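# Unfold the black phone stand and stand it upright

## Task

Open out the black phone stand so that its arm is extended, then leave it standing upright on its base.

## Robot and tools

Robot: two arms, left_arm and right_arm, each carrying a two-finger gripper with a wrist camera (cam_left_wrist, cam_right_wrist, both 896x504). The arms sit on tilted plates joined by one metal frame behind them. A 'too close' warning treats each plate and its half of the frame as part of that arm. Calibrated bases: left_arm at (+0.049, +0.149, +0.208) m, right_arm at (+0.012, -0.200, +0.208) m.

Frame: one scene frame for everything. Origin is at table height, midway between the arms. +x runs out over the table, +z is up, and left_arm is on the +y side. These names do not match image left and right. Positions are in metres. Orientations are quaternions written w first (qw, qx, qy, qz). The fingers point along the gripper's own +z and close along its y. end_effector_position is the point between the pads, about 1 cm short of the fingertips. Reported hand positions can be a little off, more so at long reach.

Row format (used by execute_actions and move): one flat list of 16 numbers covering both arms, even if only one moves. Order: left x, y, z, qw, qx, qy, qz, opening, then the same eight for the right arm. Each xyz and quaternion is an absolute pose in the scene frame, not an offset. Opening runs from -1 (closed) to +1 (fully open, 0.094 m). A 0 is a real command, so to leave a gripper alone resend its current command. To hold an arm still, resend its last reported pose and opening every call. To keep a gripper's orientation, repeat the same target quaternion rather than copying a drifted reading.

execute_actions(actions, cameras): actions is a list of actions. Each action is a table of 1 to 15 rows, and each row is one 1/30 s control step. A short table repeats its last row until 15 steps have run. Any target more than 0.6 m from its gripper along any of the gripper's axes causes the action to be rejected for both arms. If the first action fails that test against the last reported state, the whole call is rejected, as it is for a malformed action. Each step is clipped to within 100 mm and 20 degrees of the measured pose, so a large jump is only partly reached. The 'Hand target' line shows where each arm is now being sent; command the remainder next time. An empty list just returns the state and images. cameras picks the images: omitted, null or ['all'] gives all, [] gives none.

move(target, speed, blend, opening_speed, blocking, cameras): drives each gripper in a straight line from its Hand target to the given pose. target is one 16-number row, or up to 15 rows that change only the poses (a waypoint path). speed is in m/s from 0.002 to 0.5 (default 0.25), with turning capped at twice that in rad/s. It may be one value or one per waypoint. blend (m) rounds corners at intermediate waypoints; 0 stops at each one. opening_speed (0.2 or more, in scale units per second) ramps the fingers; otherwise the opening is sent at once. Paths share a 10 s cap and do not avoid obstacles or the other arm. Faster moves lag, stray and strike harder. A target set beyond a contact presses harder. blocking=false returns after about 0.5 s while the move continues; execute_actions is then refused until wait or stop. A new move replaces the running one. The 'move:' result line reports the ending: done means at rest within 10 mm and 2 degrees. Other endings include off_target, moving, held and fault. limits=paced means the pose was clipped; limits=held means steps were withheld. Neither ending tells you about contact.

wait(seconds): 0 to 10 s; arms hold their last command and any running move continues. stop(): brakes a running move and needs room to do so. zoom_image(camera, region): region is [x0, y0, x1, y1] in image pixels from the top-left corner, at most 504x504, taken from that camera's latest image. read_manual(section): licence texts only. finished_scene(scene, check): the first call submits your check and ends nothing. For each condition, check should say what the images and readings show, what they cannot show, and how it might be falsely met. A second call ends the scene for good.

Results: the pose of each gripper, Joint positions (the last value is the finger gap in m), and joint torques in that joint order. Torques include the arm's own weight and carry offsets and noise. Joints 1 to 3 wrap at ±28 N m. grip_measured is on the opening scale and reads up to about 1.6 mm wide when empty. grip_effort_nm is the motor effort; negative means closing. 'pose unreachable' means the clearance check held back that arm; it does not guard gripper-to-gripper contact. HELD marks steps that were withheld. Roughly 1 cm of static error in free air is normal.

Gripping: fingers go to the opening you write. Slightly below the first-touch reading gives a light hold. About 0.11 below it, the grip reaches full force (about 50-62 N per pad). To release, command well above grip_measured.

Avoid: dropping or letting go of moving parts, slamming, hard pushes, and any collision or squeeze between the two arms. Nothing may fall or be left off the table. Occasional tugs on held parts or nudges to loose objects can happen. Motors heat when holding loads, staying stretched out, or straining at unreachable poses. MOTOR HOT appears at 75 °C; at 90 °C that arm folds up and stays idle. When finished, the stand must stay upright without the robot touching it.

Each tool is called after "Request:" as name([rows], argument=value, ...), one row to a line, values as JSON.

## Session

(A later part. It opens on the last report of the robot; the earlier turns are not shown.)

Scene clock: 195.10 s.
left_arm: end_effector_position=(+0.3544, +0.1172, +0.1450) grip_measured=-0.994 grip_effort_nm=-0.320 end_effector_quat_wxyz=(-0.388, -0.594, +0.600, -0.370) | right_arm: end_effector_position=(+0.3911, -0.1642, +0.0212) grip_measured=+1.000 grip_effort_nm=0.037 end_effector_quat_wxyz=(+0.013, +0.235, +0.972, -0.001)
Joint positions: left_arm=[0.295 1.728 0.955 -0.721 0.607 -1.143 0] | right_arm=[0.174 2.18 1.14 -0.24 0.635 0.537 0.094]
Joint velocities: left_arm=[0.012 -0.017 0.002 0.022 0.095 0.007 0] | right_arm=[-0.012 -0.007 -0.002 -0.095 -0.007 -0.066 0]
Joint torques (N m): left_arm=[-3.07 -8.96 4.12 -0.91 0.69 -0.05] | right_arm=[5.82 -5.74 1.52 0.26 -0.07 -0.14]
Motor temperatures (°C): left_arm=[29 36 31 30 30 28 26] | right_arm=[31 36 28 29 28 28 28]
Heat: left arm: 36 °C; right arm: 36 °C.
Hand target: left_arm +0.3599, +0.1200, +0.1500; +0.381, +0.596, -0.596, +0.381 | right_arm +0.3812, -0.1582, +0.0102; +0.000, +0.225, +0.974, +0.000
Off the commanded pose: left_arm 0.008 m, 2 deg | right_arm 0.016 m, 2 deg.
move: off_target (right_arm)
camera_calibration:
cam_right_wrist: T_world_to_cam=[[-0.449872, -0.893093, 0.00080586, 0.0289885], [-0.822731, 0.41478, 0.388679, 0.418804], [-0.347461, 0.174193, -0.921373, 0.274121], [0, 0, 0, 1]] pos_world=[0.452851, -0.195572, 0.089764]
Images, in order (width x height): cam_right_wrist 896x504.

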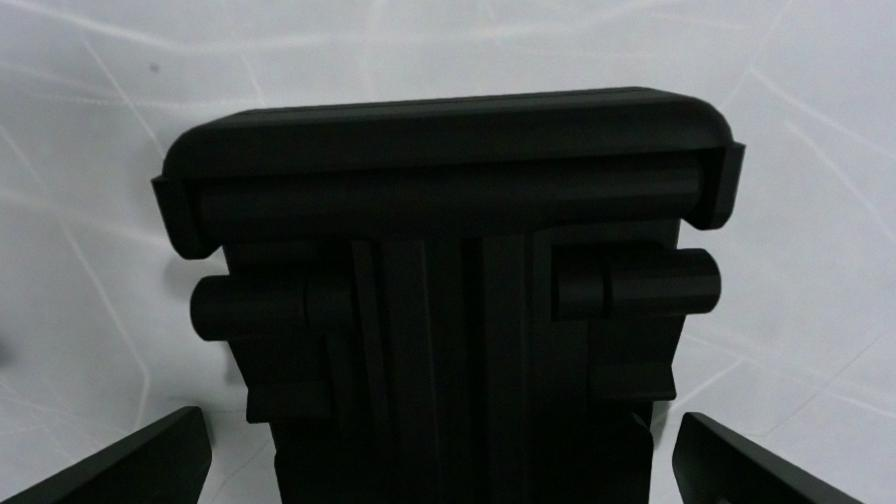

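Request:
move(target=[0.36, 0.12, 0.15, 0.381, 0.595, -0.595, 0.381, -1, 0.379, -0.154, 0.001, 0, 0.22, 0.975, 0, 1], cameras=[], speed=0.05)

Request:
move(target=[0.36, 0.12, 0.15, 0.381, 0.595, -0.595, 0.381, -1, 0.379, -0.154, 0.001, 0, 0.22, 0.975, 0, 0.4], cameras=["cam_right_wrist"], opening_speed=0.4)

Scene clock: 199.50 s.
left_arm: end_effector_position=(+0.3544, +0.1172, +0.1450) grip_measured=-0.994 grip_effort_nm=-0.325 end_effector_quat_wxyz=(-0.388, -0.594, +0.600, -0.370) | right_arm: end_effector_position=(+0.3936, -0.1598, +0.0178) grip_measured=+1.000 grip_effort_nm=0.046 end_effector_quat_wxyz=(+0.018, +0.232, +0.972, +0.006)
Joint positions: left_arm=[0.295 1.728 0.955 -0.721 0.607 -1.143 0] | right_arm=[0.174 2.193 1.14 -0.211 0.624 0.521 0.094]
Joint velocities: left_arm=[-0.002 -0.022 -0.012 0.066 0.007 0.051 0] | right_arm=[-0.002 -0.012 -0.007 0.037 -0.066 -0.051 0]
Joint torques (N m): left_arm=[-3.19 -9.01 4.1 -0.89 0.71 -0.05] | right_arm=[5.64 -4.63 1.73 0.36 -0.07 -0.1]
Motor temperatures (°C): left_arm=[29 36 31 30 30 28 26] | right_arm=[31 35 28 29 28 28 28]
Heat: left arm: 36 °C; right arm: 35 °C.
Hand target: left_arm +0.3599, +0.1200, +0.1500; +0.381, +0.596, -0.596, +0.381 | right_arm +0.3787, -0.1543, +0.0020; +0.000, +0.220, +0.975, +0.000
Off the commanded pose: left_arm 0.008 m, 2 deg | right_arm 0.023 m, 3 deg.
move: off_target (right_arm)
No camera images: "cameras" was empty.

Scene clock: 201.20 s.
left_arm: end_effector_position=(+0.3544, +0.1172, +0.1450) grip_measured=-0.994 grip_effort_nm=-0.320 end_effector_quat_wxyz=(-0.388, -0.594, +0.600, -0.370) | right_arm: end_effector_position=(+0.3940, -0.1595, +0.0179) grip_measured=+0.496 grip_effort_nm=-0.974 end_effector_quat_wxyz=(+0.018, +0.233, +0.972, +0.007)
Joint positions: left_arm=[0.295 1.728 0.955 -0.721 0.607 -1.143 0] | right_arm=[0.174 2.193 1.14 -0.209 0.623 0.521 0.07]
Joint velocities: left_arm=[-0.032 -0.007 -0.007 -0.037 -0.022 -0.022 -0.001] | right_arm=[-0.007 -0.022 -0.012 0.022 -0.022 -0.007 -0.002]
Joint torques (N m): left_arm=[-3.11 -8.95 4.16 -0.9 0.68 -0.05] | right_arm=[5.65 -4.74 1.4 0.32 0 -0.14]
Motor temperatures (°C): left_arm=[29 36 31 30 30 28 26] | right_arm=[31 35 28 29 28 28 28]
Heat: left arm: 36 °C; right arm: 35 °C.
Hand target: left_arm +0.3599, +0.1200, +0.1500; +0.381, +0.596, -0.596, +0.381 | right_arm +0.3786, -0.1542, +0.0020; +0.000, +0.220, +0.975, +0.000
Off the commanded pose: left_arm 0.008 m, 2 deg | right_arm 0.023 m, 3 deg.
move: off_target (right_arm)
camera_calibration:
cam_right_wrist: T_world_to_cam=[[-0.445034, -0.895358, -0.01667, 0.0325808], [-0.830339, 0.405602, 0.382132, 0.422188], [-0.335384, 0.183904, -0.923957, 0.268111], [0, 0, 0, 1]] pos_world=[0.454978, -0.191375, 0.0869348]
Images, in order (width x height): cam_right_wrist 896x504.

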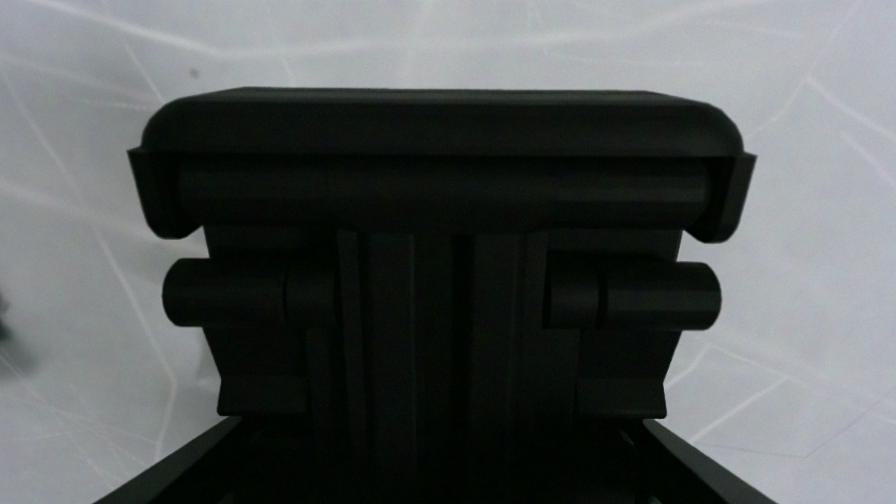

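Request:
move([
  [0.36, 0.12, 0.15, 0.381, 0.595, -0.595, 0.381, -1, 0.39, -0.155, 0.06, 0, 0.23, 0.973, 0, 0.4],
  [0.36, 0.12, 0.15, 0.381, 0.595, -0.595, 0.381, -1, 0.39, -0.165, 0.06, 0, 0.7071, 0.7071, 0, 0.4],
], speed=0.15)

Scene clock: 209.27 s.
left_arm: end_effector_position=(+0.3544, +0.1172, +0.1450) grip_measured=-0.994 grip_effort_nm=-0.325 end_effector_quat_wxyz=(-0.388, -0.594, +0.600, -0.370) | right_arm: end_effector_position=(+0.3842, -0.1533, +0.0507) grip_measured=+0.495 grip_effort_nm=-0.984 end_effector_quat_wxyz=(-0.010, +0.698, +0.716, -0.001)
Joint positions: left_arm=[0.295 1.728 0.955 -0.721 0.607 -1.143 0] | right_arm=[0.238 2.133 1.169 -0.408 0.625 1.71 0.07]
Joint velocities: left_arm=[-0.002 -0.012 -0.012 0.022 0.037 -0.066 0] | right_arm=[-0.007 -0.007 0.007 -0.037 0.037 -0.037 0.001]
Joint torques (N m): left_arm=[-3.15 -8.95 4.22 -0.88 0.69 -0.06] | right_arm=[6.11 -11.07 2.37 -0.11 0.1 0.08]
Motor temperatures (°C): left_arm=[29 35 31 30 30 28 26] | right_arm=[31 36 28 29 28 28 29]
Heat: left arm: 35 °C; right arm: 36 °C.
Hand target: left_arm +0.3599, +0.1200, +0.1500; +0.381, +0.596, -0.596, +0.381 | right_arm +0.3892, -0.1645, +0.0597; -0.001, +0.707, +0.707, +0.000
Off the commanded pose: left_arm 0.008 m, 2 deg | right_arm 0.016 m, 2 deg.
move: off_target (right_arm)
camera_calibration:
cam_left_wrist: T_world_to_cam=[[0.99878, -0.0255902, -0.0422282, -0.346283], [0.042196, -0.00179467, 0.999108, -0.118082], [-0.0256432, -0.999671, -0.000712677, 0.212543], [0, 0, 0, 1]] pos_world=[0.356294, 0.2034, 0.103505]
cam_right_wrist: T_world_to_cam=[[-0.999157, -0.0355742, 0.0205056, 0.377132], [-0.0235492, 0.905562, 0.423561, 0.163624], [-0.0336369, 0.422721, -0.905636, 0.213771], [0, 0, 0, 1]] pos_world=[0.387858, -0.225121, 0.116561]

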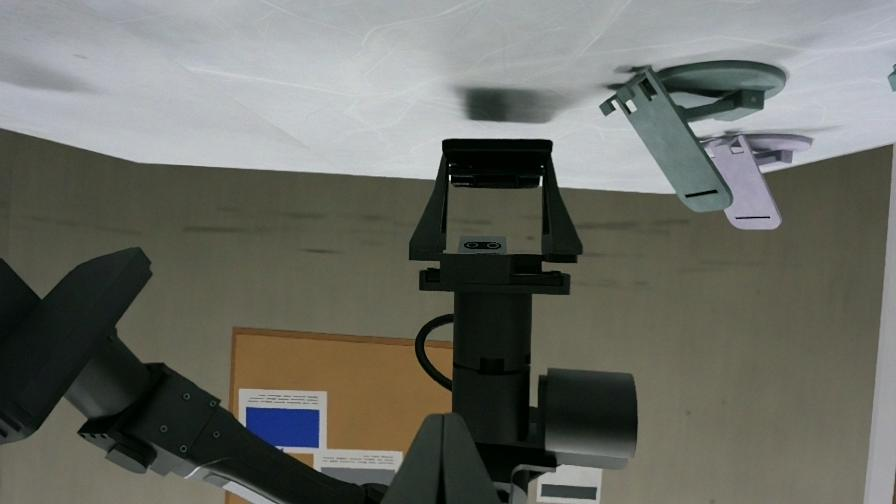

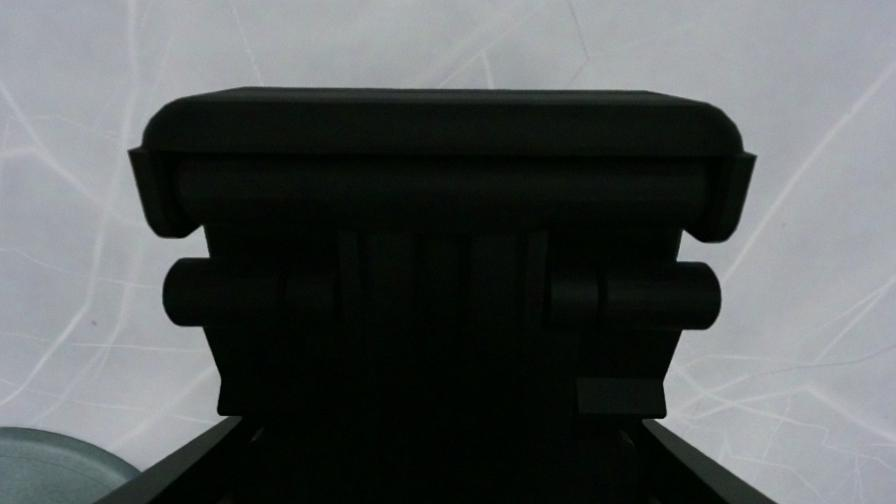

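Request:
zoom_image(camera="cam_left_wrist", region=[400, 120, 600, 270])

Scaled by 2.520.

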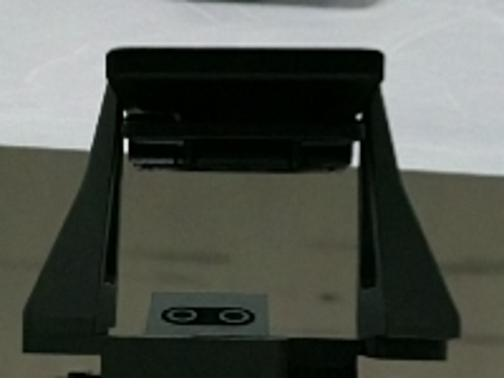

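Request:
move(target=[0.34, 0.06, 0.19, 0.15, -0.15, 0.69, -0.69, -0.7, 0.40, -0.165, 0.165, 0, 0.537, 0.843, 0, 0.4], speed=0.15)

Scene clock: 230.63 s.
left_arm: end_effector_position=(+0.3466, +0.0678, +0.1870) grip_measured=-0.701 grip_effort_nm=0.081 end_effector_quat_wxyz=(+0.161, -0.168, +0.700, -0.675) | right_arm: end_effector_position=(+0.3901, -0.1607, +0.1484) grip_measured=+0.495 grip_effort_nm=-0.989 end_effector_quat_wxyz=(-0.020, +0.542, +0.840, -0.009)
Joint positions: left_arm=[0.289 1.686 0.329 0.519 1.08 -0.192 0.014] | right_arm=[0.383 1.976 1.321 -0.856 0.643 1.51 0.07]
Joint velocities: left_arm=[-0.007 -0.007 -0.007 -0.022 -0.066 0.066 -0.001] | right_arm=[-0.012 -0.007 -0.002 -0.022 -0.022 -0.081 -0.001]
Joint torques (N m): left_arm=[-4.44 -3.73 0.72 0.34 0.86 0.13] | right_arm=[8.28 -10.18 4.57 -0.25 0.18 -0.17]
Motor temperatures (°C): left_arm=[29 35 31 30 30 28 26] | right_arm=[32 40 28 28 28 28 30]
Heat: left arm: 35 °C; right arm: 40 °C.
Hand target: left_arm +0.3404, +0.0599, +0.1910; +0.154, -0.156, +0.692, -0.688 | right_arm +0.3979, -0.1649, +0.1650; -0.002, +0.538, +0.843, +0.000
Off the commanded pose: left_arm 0.011 m, 3 deg | right_arm 0.020 m, 3 deg.
move: off_target (left_arm, right_arm)
camera_calibration:
cam_left_wrist: T_world_to_cam=[[0.0431985, -0.036448, 0.998401, -0.200657], [-0.998639, -0.0308116, 0.0420839, 0.381918], [0.0292284, -0.99886, -0.0377294, 0.150861], [0, 0, 0, 1]] pos_world=[0.385656, 0.155143, 0.189956]
cam_right_wrist: T_world_to_cam=[[-0.905922, -0.421494, 0.0406026, 0.279378], [-0.36412, 0.824359, 0.433415, 0.247357], [-0.216153, 0.377856, -0.900279, 0.368772], [0, 0, 0, 1]] pos_world=[0.422873, -0.225497, 0.213446]

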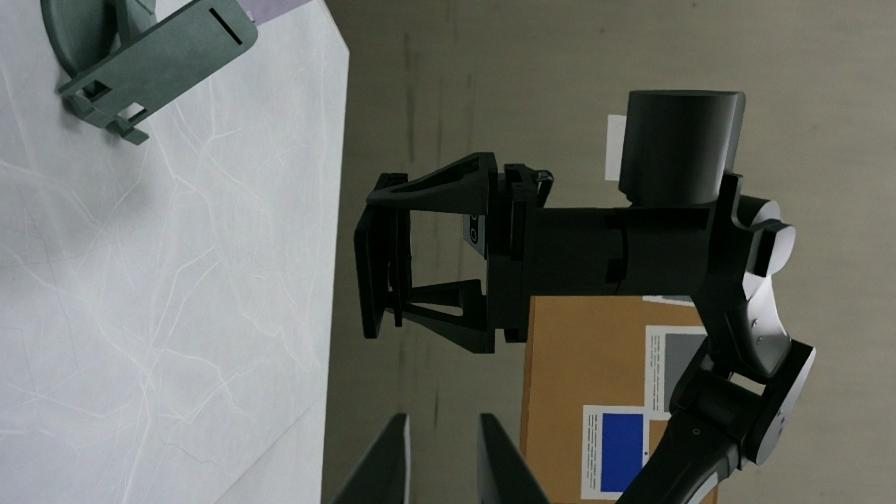

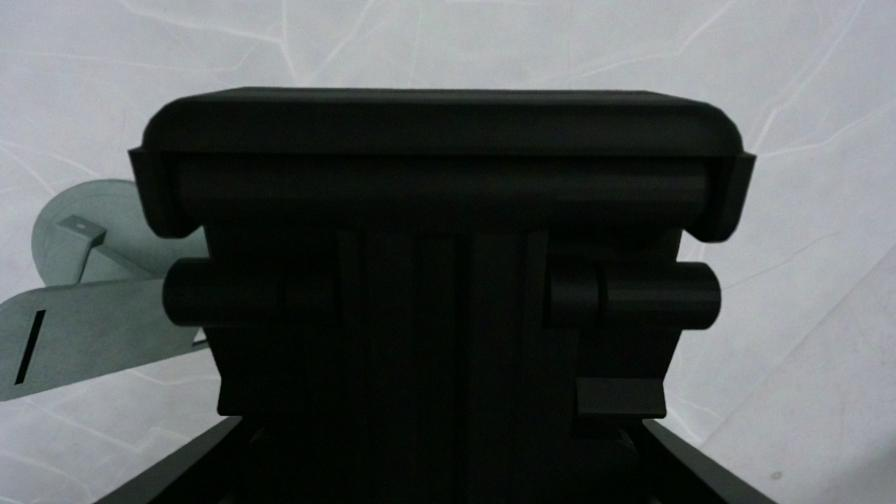

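Request:
move(target=[0.349, -0.070, 0.16, 0.15, -0.15, 0.69, -0.69, -0.7, 0.40, -0.165, 0.165, 0, 0.537, 0.843, 0, 0.4], speed=0.12, cameras=["cam_left_wrist"])

Request:
zoom_image(camera="cam_left_wrist", region=[280, 150, 580, 504])

Scene clock: 237.20 s.
left_arm: end_effector_position=(+0.3556, -0.0628, +0.1617) grip_measured=-0.701 grip_effort_nm=0.076 end_effector_quat_wxyz=(+0.162, -0.161, +0.687, -0.689) | right_arm: end_effector_position=(+0.3901, -0.1612, +0.1484) grip_measured=+0.495 grip_effort_nm=-0.989 end_effector_quat_wxyz=(-0.019, +0.540, +0.842, -0.010)
Joint positions: left_arm=[-0.138 2.427 0.44 1.518 0.774 -0.635 0.014] | right_arm=[0.383 1.976 1.321 -0.857 0.645 1.506 0.07]
Joint velocities: left_arm=[-0.027 -0.017 -0.007 -0.007 -0.095 -0.051 0] | right_arm=[0.012 -0.002 -0.002 -0.037 -0.007 -0.007 0]
Joint torques (N m): left_arm=[-6.93 -4.27 0.36 1.07 0.54 -0.01] | right_arm=[8.28 -9.98 4.94 -0.2 0.22 -0.16]
Motor temperatures (°C): left_arm=[29 34 30 30 30 28 26] | right_arm=[32 40 28 28 28 28 30]
Heat: left arm: 34 °C; right arm: 40 °C.
Hand target: left_arm +0.3490, -0.0707, +0.1616; +0.153, -0.153, +0.687, -0.694 | right_arm +0.3995, -0.1652, +0.1647; +0.000, +0.537, +0.843, +0.000
Off the commanded pose: left_arm 0.010 m, 2 deg | right_arm 0.020 m, 2 deg.
move: off_target (right_arm)
camera_calibration:
cam_left_wrist: T_world_to_cam=[[0.0233691, -0.00202239, 0.999725, -0.171605], [-0.999498, -0.0214348, 0.0233204, 0.391841], [0.0213818, -0.999768, -0.00252229, 0.0162592], [0, 0, 0, 1]] pos_world=[0.395307, 0.0243074, 0.162461]
Images, in order (width x height): cam_left_wrist 896x504.

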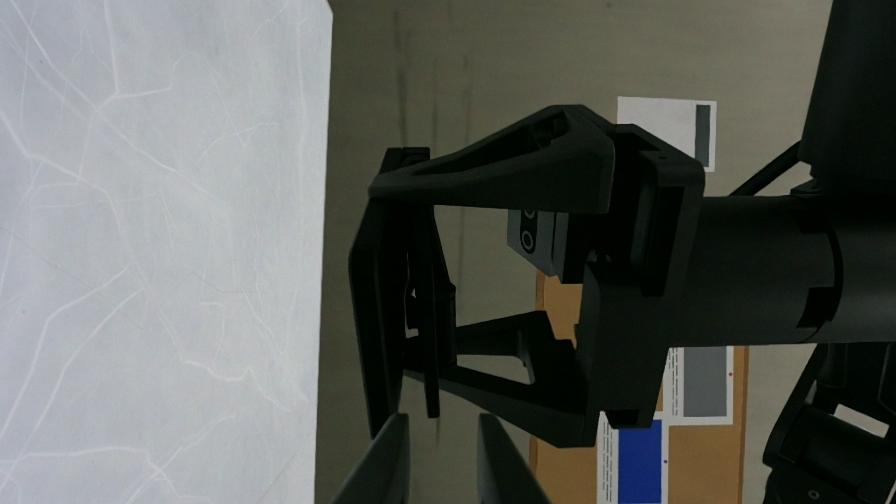

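Scaled by 1.424.

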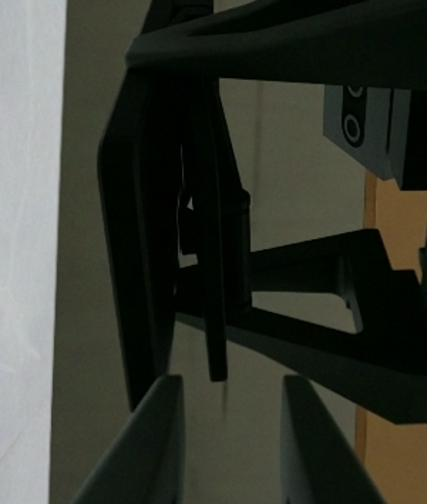

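Request:
move(target=[0.349, -0.098, 0.1587, 0.15, -0.15, 0.69, -0.69, -0.787, 0.40, -0.165, 0.165, 0, 0.537, 0.843, 0, 0.4], speed=0.08, cameras=["cam_left_wrist"])

Request:
zoom_image(camera="cam_left_wrist", region=[300, 250, 550, 500])

Scene clock: 250.43 s.
left_arm: end_effector_position=(+0.3567, -0.0896, +0.1591) grip_measured=-0.786 grip_effort_nm=-0.051 end_effector_quat_wxyz=(+0.160, -0.159, +0.690, -0.688) | right_arm: end_effector_position=(+0.3901, -0.1612, +0.1484) grip_measured=+0.495 grip_effort_nm=-0.979 end_effector_quat_wxyz=(-0.019, +0.540, +0.842, -0.010)
Joint positions: left_arm=[-0.221 2.507 0.503 1.557 0.699 -0.675 0.01] | right_arm=[0.383 1.976 1.321 -0.857 0.645 1.506 0.07]
Joint velocities: left_arm=[0.012 0.002 0.002 0.022 -0.022 -0.037 -0.001] | right_arm=[-0.002 -0.002 -0.012 -0.081 -0.007 -0.037 0]
Joint torques (N m): left_arm=[-7.42 -4.49 0.66 1.16 0.52 0.01] | right_arm=[8.12 -10 4.7 -0.2 0.12 -0.09]
Motor temperatures (°C): left_arm=[29 34 30 31 30 28 26] | right_arm=[33 40 29 28 28 28 30]
Heat: left arm: 34 °C; right arm: 40 °C.
Hand target: left_arm +0.3489, -0.0978, +0.1590; +0.150, -0.150, +0.690, -0.691 | right_arm +0.3995, -0.1651, +0.1647; +0.000, +0.537, +0.843, +0.000
Off the commanded pose: left_arm 0.011 m, 2 deg | right_arm 0.020 m, 2 deg.
move: off_target (left_arm, right_arm)
camera_calibration:
cam_left_wrist: T_world_to_cam=[[0.0244654, -0.00830764, 0.999666, -0.169986], [-0.999588, -0.0152387, 0.0243368, 0.392851], [0.0150315, -0.999849, -0.00867703, -0.00737445], [0, 0, 0, 1]] pos_world=[0.396958, -0.00279897, 0.160305]
Images, in order (width x height): cam_left_wrist 896x504.

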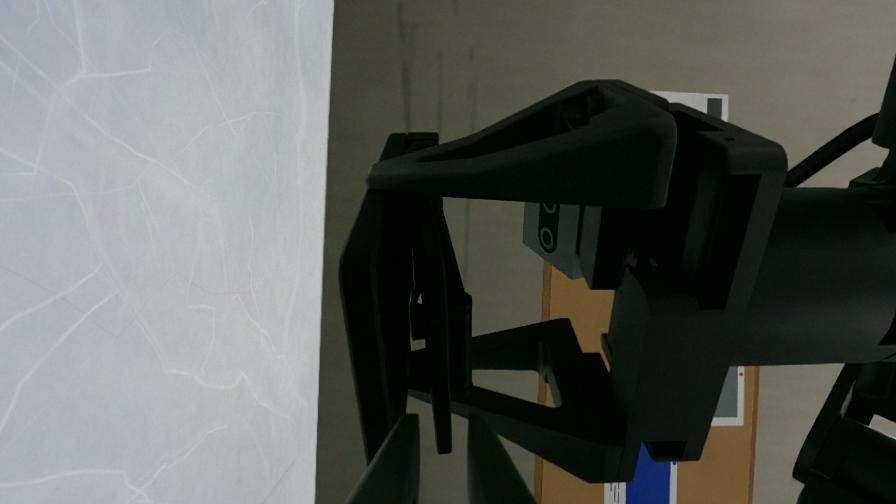

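Scaled by 2.016.

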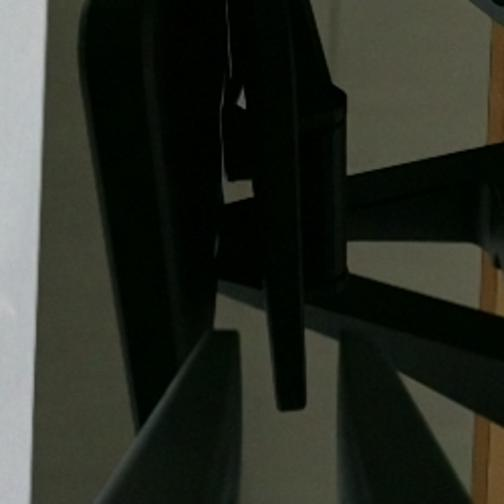

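Request:
move(target=[0.357, -0.1135, 0.159, 0.15, -0.15, 0.69, -0.69, -0.787, 0.40, -0.165, 0.165, 0, 0.537, 0.843, 0, 0.4], speed=0.05, cameras=["cam_left_wrist"])

Request:
zoom_image(camera="cam_left_wrist", region=[300, 250, 550, 500])

Scene clock: 256.43 s.
left_arm: end_effector_position=(+0.3688, -0.1025, +0.1622) grip_measured=-0.786 grip_effort_nm=-0.051 end_effector_quat_wxyz=(+0.170, -0.158, +0.687, -0.689) | right_arm: end_effector_position=(+0.3901, -0.1612, +0.1484) grip_measured=+0.495 grip_effort_nm=-0.979 end_effector_quat_wxyz=(-0.019, +0.539, +0.842, -0.010)
Joint positions: left_arm=[-0.261 2.524 0.559 1.553 0.662 -0.698 0.01] | right_arm=[0.383 1.976 1.321 -0.857 0.646 1.505 0.07]
Joint velocities: left_arm=[0.007 -0.002 -0.002 -0.007 0.022 0.007 0] | right_arm=[-0.002 -0.002 0.002 0.022 0.066 -0.007 0.001]
Joint torques (N m): left_arm=[-7.88 -4.63 1.05 0.99 0.48 -0.03] | right_arm=[8.08 -10.04 4.88 -0.2 0.18 -0.15]
Motor temperatures (°C): left_arm=[30 34 30 32 30 28 26] | right_arm=[33 41 29 28 28 28 30]
Heat: left arm: 34 °C; right arm: 41 °C.
Hand target: left_arm +0.3568, -0.1129, +0.1594; +0.150, -0.150, +0.691, -0.691 | right_arm +0.3995, -0.1652, +0.1647; +0.000, +0.537, +0.843, +0.000
Off the commanded pose: left_arm 0.016 m, 2 deg | right_arm 0.020 m, 2 deg.
move: off_target (left_arm, right_arm)
camera_calibration:
cam_left_wrist: T_world_to_cam=[[0.00913726, -0.0045959, 0.999948, -0.167461], [-0.999532, -0.0292252, 0.00899915, 0.405682], [0.0291823, -0.999562, -0.00486079, -0.026194], [0, 0, 0, 1]] pos_world=[0.407787, -0.015096, 0.163674]
Images, in order (width x height): cam_left_wrist 896x504.

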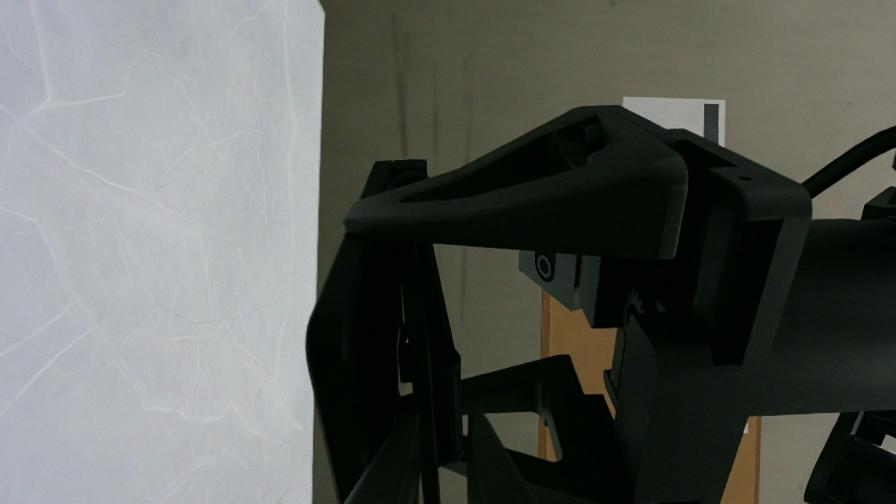

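Scaled by 2.016.

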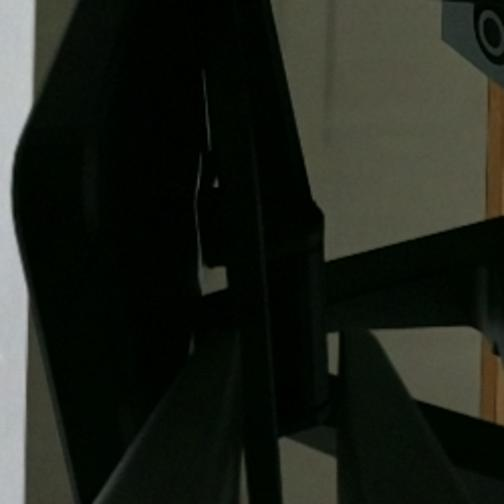

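Request:
move(target=[0.360, -0.1265, 0.157, 0.15, -0.15, 0.69, -0.69, -0.787, 0.40, -0.165, 0.165, 0, 0.537, 0.843, 0, 0.4], speed=0.05, cameras=["cam_left_wrist"])

Request:
zoom_image(camera="cam_left_wrist", region=[300, 250, 550, 500])

Scene clock: 261.50 s.
left_arm: end_effector_position=(+0.3721, -0.1154, +0.1598) grip_measured=-0.786 grip_effort_nm=-0.051 end_effector_quat_wxyz=(+0.169, -0.159, +0.687, -0.689) | right_arm: end_effector_position=(+0.3902, -0.1613, +0.1484) grip_measured=+0.495 grip_effort_nm=-0.979 end_effector_quat_wxyz=(-0.019, +0.539, +0.842, -0.010)
Joint positions: left_arm=[-0.29 2.559 0.604 1.55 0.634 -0.714 0.01] | right_arm=[0.383 1.976 1.321 -0.857 0.646 1.505 0.07]
Joint velocities: left_arm=[-0.007 -0.042 -0.012 0.007 -0.051 0.051 0] | right_arm=[0.007 -0.007 0.012 -0.066 -0.051 -0.095 0]
Joint torques (N m): left_arm=[-8.1 -4.81 1.2 1.02 0.53 -0.02] | right_arm=[8.17 -10.06 4.82 -0.18 0.16 -0.16]
Motor temperatures (°C): left_arm=[30 34 30 32 30 28 26] | right_arm=[33 41 29 28 28 28 30]
Heat: left arm: 34 °C; right arm: 41 °C.
Hand target: left_arm +0.3596, -0.1260, +0.1572; +0.150, -0.150, +0.691, -0.691 | right_arm +0.3995, -0.1651, +0.1647; +0.000, +0.537, +0.843, +0.000
Off the commanded pose: left_arm 0.017 m, 2 deg | right_arm 0.020 m, 2 deg.
move: off_target (left_arm, right_arm)
camera_calibration:
cam_left_wrist: T_world_to_cam=[[0.0106402, -0.00452885, 0.999933, -0.165729], [-0.999531, -0.0287579, 0.0105056, 0.40843], [0.0287084, -0.999576, -0.00483272, -0.0390044], [0, 0, 0, 1]] pos_world=[0.411122, -0.0279928, 0.161239]
Images, in order (width x height): cam_left_wrist 896x504.

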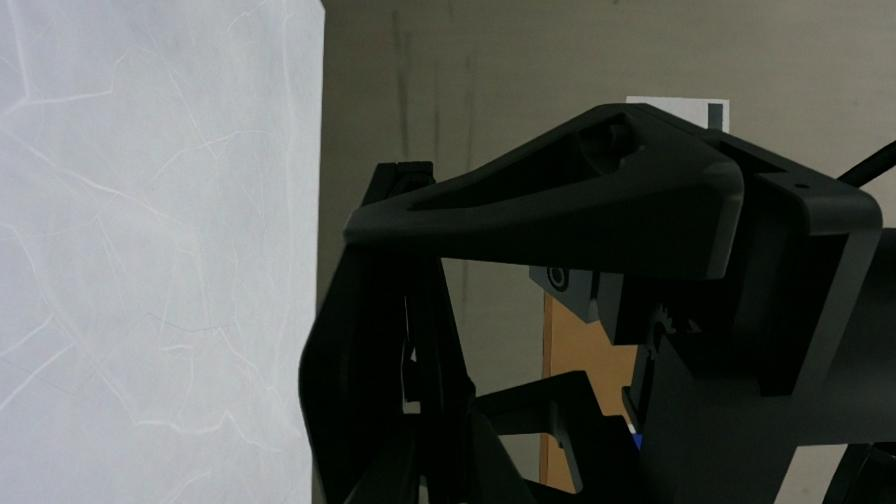

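Scaled by 2.016.

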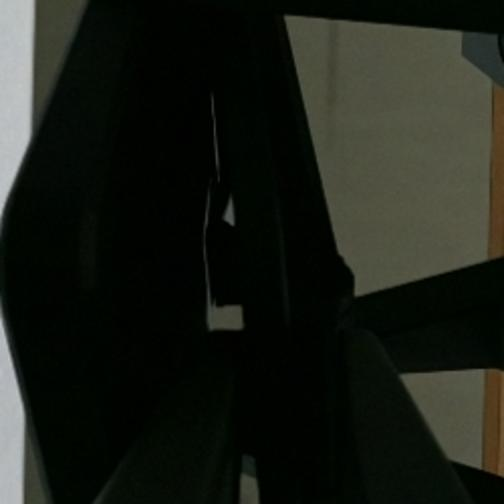

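Request:
move(target=[0.360, -0.1265, 0.157, 0.15, -0.15, 0.69, -0.69, -1, 0.40, -0.165, 0.165, 0, 0.537, 0.843, 0, 0.4], opening_speed=0.3, cameras=["cam_left_wrist"])

Request:
zoom_image(camera="cam_left_wrist", region=[300, 250, 550, 500])

Scene clock: 264.93 s.
left_arm: end_effector_position=(+0.3719, -0.1155, +0.1572) grip_measured=-0.944 grip_effort_nm=-0.994 end_effector_quat_wxyz=(+0.162, -0.166, +0.689, -0.686) | right_arm: end_effector_position=(+0.3904, -0.1618, +0.1484) grip_measured=+0.495 grip_effort_nm=-0.979 end_effector_quat_wxyz=(-0.017, +0.539, +0.842, -0.011)
Joint positions: left_arm=[-0.29 2.559 0.604 1.542 0.624 -0.726 0.003] | right_arm=[0.383 1.976 1.321 -0.857 0.649 1.504 0.07]
Joint velocities: left_arm=[-0.022 -0.007 -0.007 0.022 -0.007 -0.007 -0.001] | right_arm=[-0.002 0.017 -0.002 0.022 -0.037 -0.037 -0.001]
Joint torques (N m): left_arm=[-8.08 -4.82 1.37 1.12 0.58 0.11] | right_arm=[8.28 -10.14 4.79 -0.2 0.17 -0.1]
Motor temperatures (°C): left_arm=[30 33 30 32 30 28 26] | right_arm=[33 41 29 28 28 28 30]
Heat: left arm: 33 °C; right arm: 41 °C.
Hand target: left_arm +0.3598, -0.1260, +0.1570; +0.150, -0.150, +0.691, -0.691 | right_arm +0.3995, -0.1652, +0.1647; +0.000, +0.537, +0.843, +0.000
Off the commanded pose: left_arm 0.016 m, 2 deg | right_arm 0.019 m, 2 deg.
move: off_target (left_arm, right_arm)
camera_calibration:
cam_left_wrist: T_world_to_cam=[[0.0316179, -0.00748386, 0.999472, -0.171227], [-0.999055, -0.0300726, 0.0313795, 0.404631], [0.0298219, -0.99952, -0.00842762, -0.0389604], [0, 0, 0, 1]] pos_world=[0.410824, -0.0280548, 0.158111]
Images, in order (width x height): cam_left_wrist 896x504.

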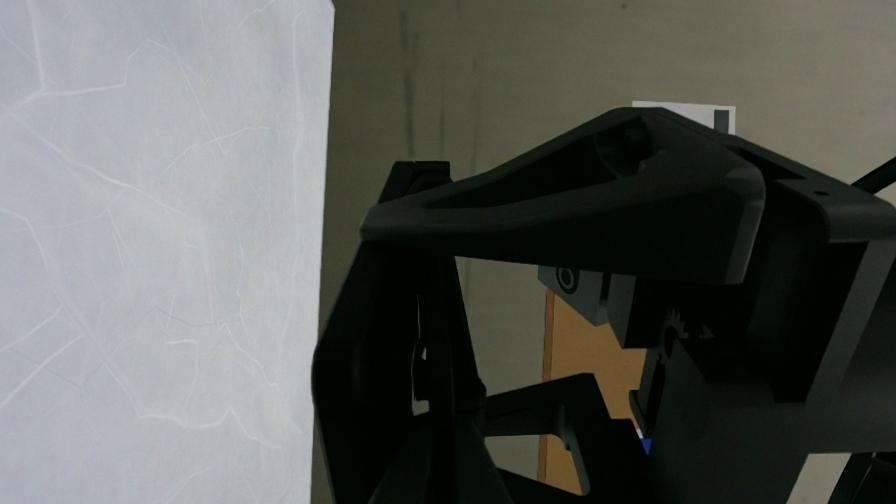

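Scaled by 2.016.

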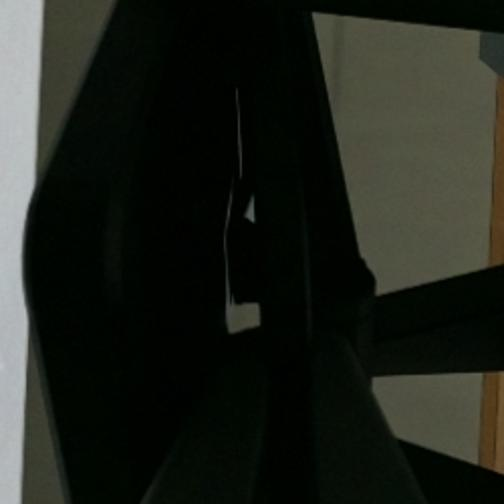

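Request:
move(target=[0.3517, -0.0909, 0.158, 0.15, -0.15, 0.69, -0.69, -1, 0.40, -0.165, 0.165, 0, 0.537, 0.843, 0, 0.4], speed=0.04, cameras=["cam_left_wrist"])

Scene clock: 269.90 s.
left_arm: end_effector_position=(+0.3616, -0.0961, +0.1598) grip_measured=-0.945 grip_effort_nm=-1.013 end_effector_quat_wxyz=(+0.163, -0.158, +0.687, -0.691) | right_arm: end_effector_position=(+0.3830, -0.1444, +0.1536) grip_measured=+0.495 grip_effort_nm=-0.984 end_effector_quat_wxyz=(-0.047, +0.529, +0.847, +0.012)
Joint positions: left_arm=[-0.237 2.524 0.532 1.562 0.69 -0.689 0.003] | right_arm=[0.403 1.976 1.321 -0.869 0.576 1.504 0.07]
Joint velocities: left_arm=[0.012 -0.012 0.002 0.007 -0.007 -0.051 0] | right_arm=[-0.012 -0.017 0.012 0.007 -0.022 -0.081 -0.001]
Joint torques (N m): left_arm=[-3.79 -7.65 -2.55 0.78 0.82 0.3] | right_arm=[6.41 -10.02 4.98 -0.11 0.93 -0.08]
Motor temperatures (°C): left_arm=[30 34 30 32 30 28 26] | right_arm=[33 41 29 28 28 28 30]
Heat: left arm: 34 °C; right arm: 41 °C.
Hand target: left_arm +0.3518, -0.0914, +0.1577; +0.151, -0.151, +0.691, -0.691 | right_arm +0.3990, -0.1648, +0.1653; -0.002, +0.538, +0.843, +0.001
Off the commanded pose: left_arm 0.011 m, 2 deg | right_arm 0.029 m, 6 deg.
move: off_target (left_arm, right_arm)
camera_calibration:
cam_left_wrist: T_world_to_cam=[[0.0170722, -0.000399097, 0.999854, -0.16743], [-0.99967, -0.0192091, 0.0170614, 0.398461], [0.0191995, -0.999815, -0.000726907, -0.0167039], [0, 0, 0, 1]] pos_world=[0.401509, -0.00911352, 0.160596]
Images, in order (width x height): cam_left_wrist 896x504.

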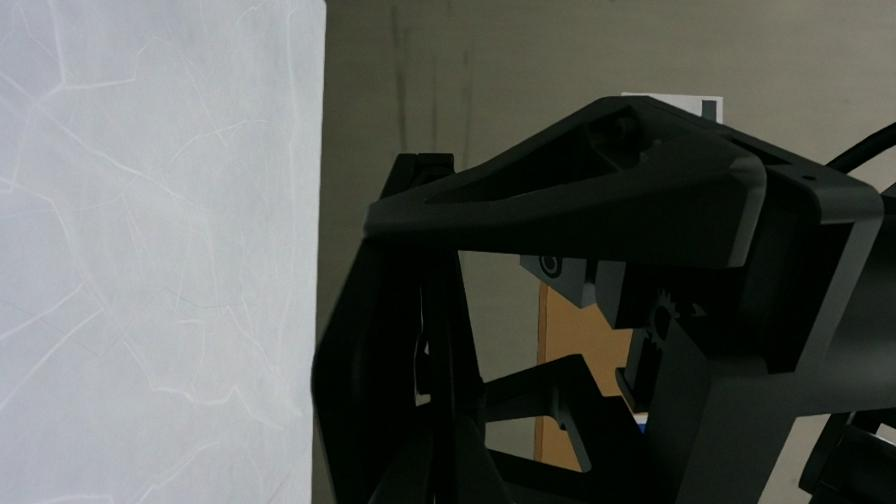

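Request:
move([
  [0.362, -0.1265, 0.160, 0.15, -0.15, 0.69, -0.69, -1, 0.40, -0.165, 0.165, 0, 0.537, 0.843, 0, 0.4],
  [0.366, -0.1283, 0.184, 0.1288, -0.1686, 0.7742, -0.594, -1, 0.40, -0.165, 0.165, 0, 0.537, 0.843, 0, 0.4],
], speed=0.05, cameras=["cam_left_wrist"])

Scene clock: 282.93 s.
left_arm: end_effector_position=(+0.3776, -0.1195, +0.1737) grip_measured=-0.946 grip_effort_nm=-1.013 end_effector_quat_wxyz=(+0.140, -0.191, +0.775, -0.586) | right_arm: end_effector_position=(+0.3913, -0.1614, +0.1546) grip_measured=+0.495 grip_effort_nm=-0.994 end_effector_quat_wxyz=(-0.011, +0.532, +0.847, -0.011)
Joint positions: left_arm=[-0.456 2.263 0.558 1.136 0.27 -0.734 0.003] | right_arm=[0.399 1.969 1.326 -0.872 0.662 1.502 0.07]
Joint velocities: left_arm=[-0.007 0.032 0.002 0.007 -0.051 -0.081 0.001] | right_arm=[-0.007 -0.017 0.012 -0.037 -0.007 -0.007 -0.001]
Joint torques (N m): left_arm=[-9.05 -8.23 2.51 0.83 0.62 0.05] | right_arm=[6.65 -9.35 4.45 0.04 0 -0.09]
Motor temperatures (°C): left_arm=[30 36 30 32 30 28 27] | right_arm=[32 40 29 28 29 28 31]
Heat: left arm: 36 °C; right arm: 40 °C.
Hand target: left_arm +0.3667, -0.1281, +0.1847; +0.129, -0.168, +0.774, -0.596 | right_arm +0.3993, -0.1654, +0.1648; +0.000, +0.537, +0.844, +0.000
Off the commanded pose: left_arm 0.018 m, 3 deg | right_arm 0.014 m, 2 deg.
move: off_target (left_arm, right_arm)
camera_calibration:
cam_left_wrist: T_world_to_cam=[[0.157002, -0.242697, 0.957313, -0.256026], [-0.987383, -0.05882, 0.147022, 0.381809], [0.0206275, -0.968317, -0.24887, 0.00594781], [0, 0, 0, 1]] pos_world=[0.417065, -0.0339195, 0.190444]
Images, in order (width x height): cam_left_wrist 896x504.

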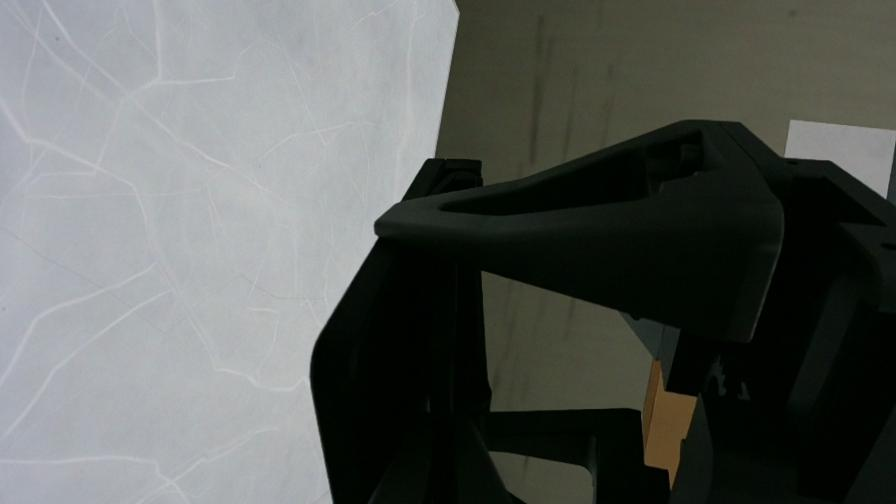

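Request:
wait(seconds=0, cameras=["cam_left_wrist","cam_right_wrist"])

Request:
zoom_image(camera="cam_left_wrist", region=[300, 130, 670, 500])

Scene clock: 285.87 s.
left_arm: end_effector_position=(+0.3775, -0.1196, +0.1738) grip_measured=-0.946 grip_effort_nm=-1.013 end_effector_quat_wxyz=(+0.139, -0.191, +0.775, -0.587) | right_arm: end_effector_position=(+0.3912, -0.1614, +0.1546) grip_measured=+0.495 grip_effort_nm=-0.989 end_effector_quat_wxyz=(-0.011, +0.532, +0.847, -0.011)
Joint positions: left_arm=[-0.457 2.262 0.558 1.135 0.27 -0.734 0.003] | right_arm=[0.399 1.969 1.326 -0.873 0.662 1.502 0.07]
Joint velocities: left_arm=[-0.017 -0.007 -0.002 -0.051 0.051 -0.051 0] | right_arm=[0.002 0.007 -0.017 0.081 -0.022 0.037 0]
Joint torques (N m): left_arm=[-9.02 -8.32 2.43 0.85 0.66 0.08] | right_arm=[6.72 -9.62 4.27 0 0.03 -0.12]
Motor temperatures (°C): left_arm=[30 36 30 32 30 28 27] | right_arm=[32 41 29 28 29 28 31]
Heat: left arm: 36 °C; right arm: 41 °C.
Hand target: left_arm +0.3666, -0.1282, +0.1848; +0.129, -0.168, +0.774, -0.596 | right_arm +0.3994, -0.1654, +0.1648; +0.000, +0.537, +0.844, +0.000
Tool commands: left_gripper/opening=-1.0 right_gripper/opening=+0.4
Off the commanded pose: left_arm 0.018 m, 3 deg | right_arm 0.014 m, 2 deg.
camera_calibration:
cam_left_wrist: T_world_to_cam=[[0.157609, -0.242439, 0.957279, -0.256318], [-0.987296, -0.0584493, 0.147748, 0.381574], [0.0201324, -0.968404, -0.248571, 0.00601299], [0, 0, 0, 1]] pos_world=[0.417003, -0.0340158, 0.190486]
cam_right_wrist: T_world_to_cam=[[-0.896245, -0.442136, 0.0355024, 0.273482], [-0.388768, 0.821551, 0.417029, 0.257405], [-0.21355, 0.359958, -0.9082, 0.372183], [0, 0, 0, 1]] pos_world=[0.424658, -0.224526, 0.220962]

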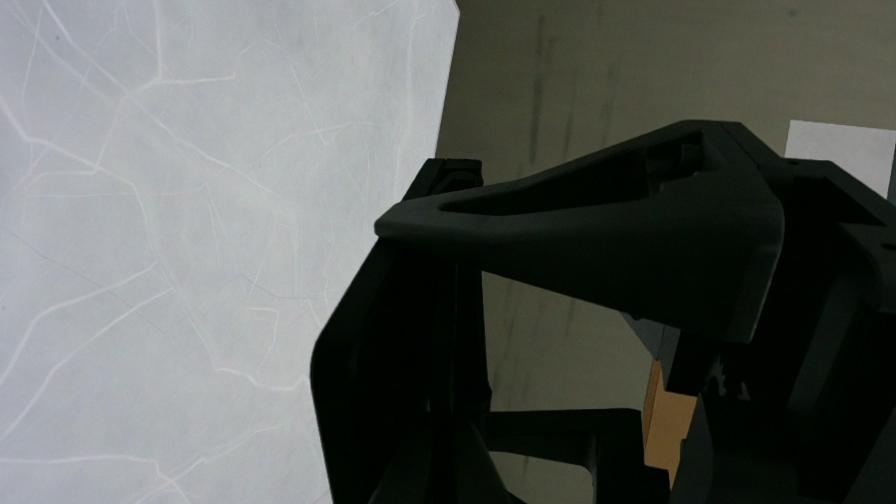

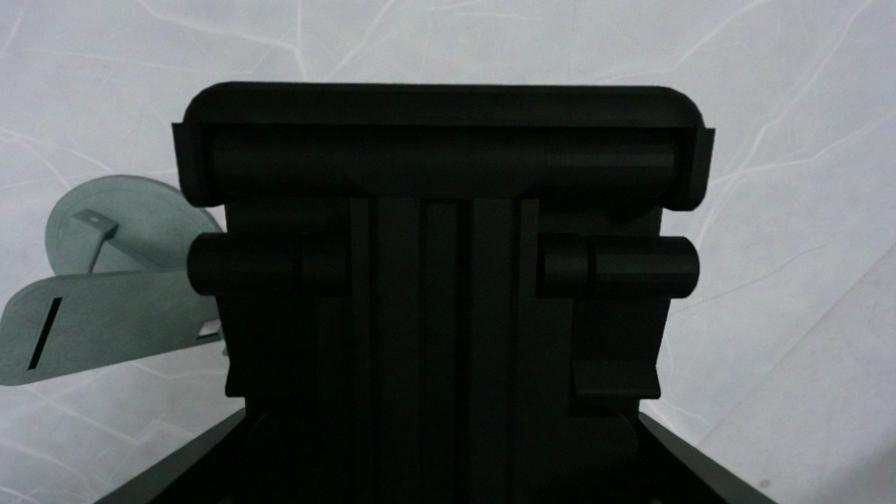

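Scaled by 1.362.

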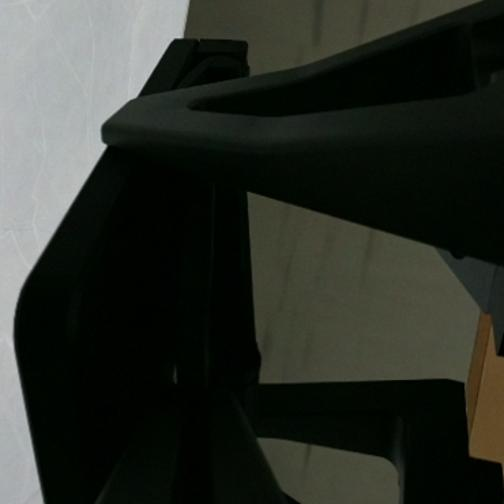

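Request:
move(target=[0.3666, -0.1282, 0.1848, 0.129, -0.168, 0.774, -0.596, -0.7, 0.40, -0.165, 0.165, 0, 0.537, 0.843, 0, 0.4], speed=0.05, opening_speed=0.5, cameras=[])

Request:
move([
  [0.335, -0.06, 0.206, 0.129, -0.168, 0.774, -0.596, -0.7, 0.40, -0.165, 0.165, 0, 0.537, 0.843, 0, 0.4],
  [0.32, 0.03, 0.22, 0.129, -0.168, 0.774, -0.596, -0.7, 0.40, -0.165, 0.165, 0, 0.537, 0.843, 0, 0.4],
], speed=0.12, cameras=["cam_left_wrist"])

Scene clock: 311.77 s.
left_arm: end_effector_position=(+0.3735, -0.1224, +0.1739) grip_measured=-0.701 grip_effort_nm=0.081 end_effector_quat_wxyz=(+0.134, -0.187, +0.777, -0.586) | right_arm: end_effector_position=(+0.3910, -0.1614, +0.1546) grip_measured=+0.495 grip_effort_nm=-0.979 end_effector_quat_wxyz=(-0.011, +0.531, +0.847, -0.012)
Joint positions: left_arm=[-0.466 2.262 0.558 1.122 0.268 -0.734 0.014] | right_arm=[0.399 1.969 1.326 -0.874 0.662 1.501 0.07]
Joint velocities: left_arm=[-0.027 -0.002 -0.002 -0.007 -0.051 -0.022 0] | right_arm=[-0.012 -0.007 -0.007 0.037 -0.022 -0.022 0]
Joint torques (N m): left_arm=[-7.99 -7.97 2.41 1 0.63 0.06] | right_arm=[6.84 -9.52 4.64 -0.02 0 -0.07]
Motor temperatures (°C): left_arm=[31 35 30 33 30 28 28] | right_arm=[32 43 29 28 28 28 31]
Heat: left arm: 35 °C; right arm: 43 °C.
Hand target: left_arm +0.3667, -0.1282, +0.1845; +0.129, -0.168, +0.774, -0.597 | right_arm +0.3996, -0.1652, +0.1650; +0.000, +0.537, +0.844, +0.000
Off the commanded pose: left_arm 0.014 m, 3 deg | right_arm 0.014 m, 2 deg.
move: off_target (left_arm, right_arm)
No camera images: "cameras" was empty.

Scene clock: 314.30 s.
left_arm: end_effector_position=(+0.3153, +0.0289, +0.2137) grip_measured=-0.701 grip_effort_nm=0.081 end_effector_quat_wxyz=(+0.120, -0.171, +0.782, -0.587) | right_arm: end_effector_position=(+0.3910, -0.1614, +0.1546) grip_measured=+0.495 grip_effort_nm=-0.989 end_effector_quat_wxyz=(-0.011, +0.531, +0.847, -0.012)
Joint positions: left_arm=[-0.075 1.333 0.181 0.416 0.599 -0.445 0.014] | right_arm=[0.399 1.969 1.326 -0.874 0.662 1.501 0.07]
Joint velocities: left_arm=[-0.017 -0.007 -0.002 0.154 0.007 0.007 -0.001] | right_arm=[0.002 -0.002 -0.012 -0.051 -0.066 -0.11 -0.001]
Joint torques (N m): left_arm=[-1.39 -4.49 5.5 0.58 0.76 0.11] | right_arm=[6.71 -9.46 4.74 -0.06 0.02 -0.1]
Motor temperatures (°C): left_arm=[31 35 30 33 31 28 28] | right_arm=[32 44 29 28 28 28 31]
Heat: left arm: 35 °C; right arm: 44 °C.
Hand target: left_arm +0.3204, +0.0313, +0.2191; +0.129, -0.166, +0.777, -0.594 | right_arm +0.3997, -0.1653, +0.1650; +0.000, +0.537, +0.844, +0.000
Off the commanded pose: left_arm 0.008 m, 2 deg | right_arm 0.014 m, 2 deg.
move: off_target (right_arm)
camera_calibration:
cam_left_wrist: T_world_to_cam=[[0.152134, -0.255908, 0.954655, -0.246065], [-0.987666, -0.00318746, 0.15654, 0.319558], [-0.0370168, -0.966696, -0.253236, 0.179902], [0, 0, 0, 1]] pos_world=[0.359711, 0.111959, 0.230441]
Images, in order (width x height): cam_left_wrist 896x504.

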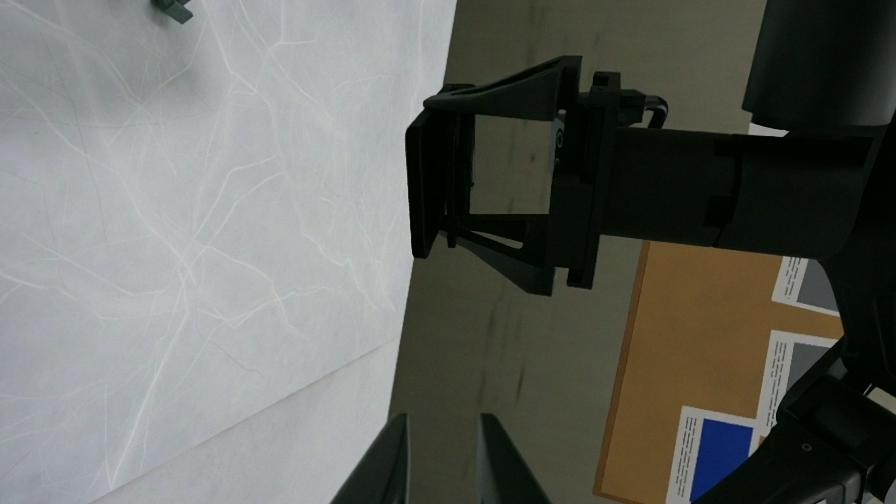

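Request:
zoom_image(camera="cam_left_wrist", region=[380, 60, 600, 300])

Scaled by 2.100.

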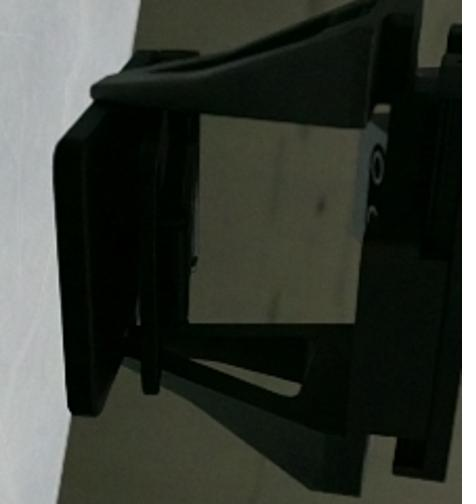

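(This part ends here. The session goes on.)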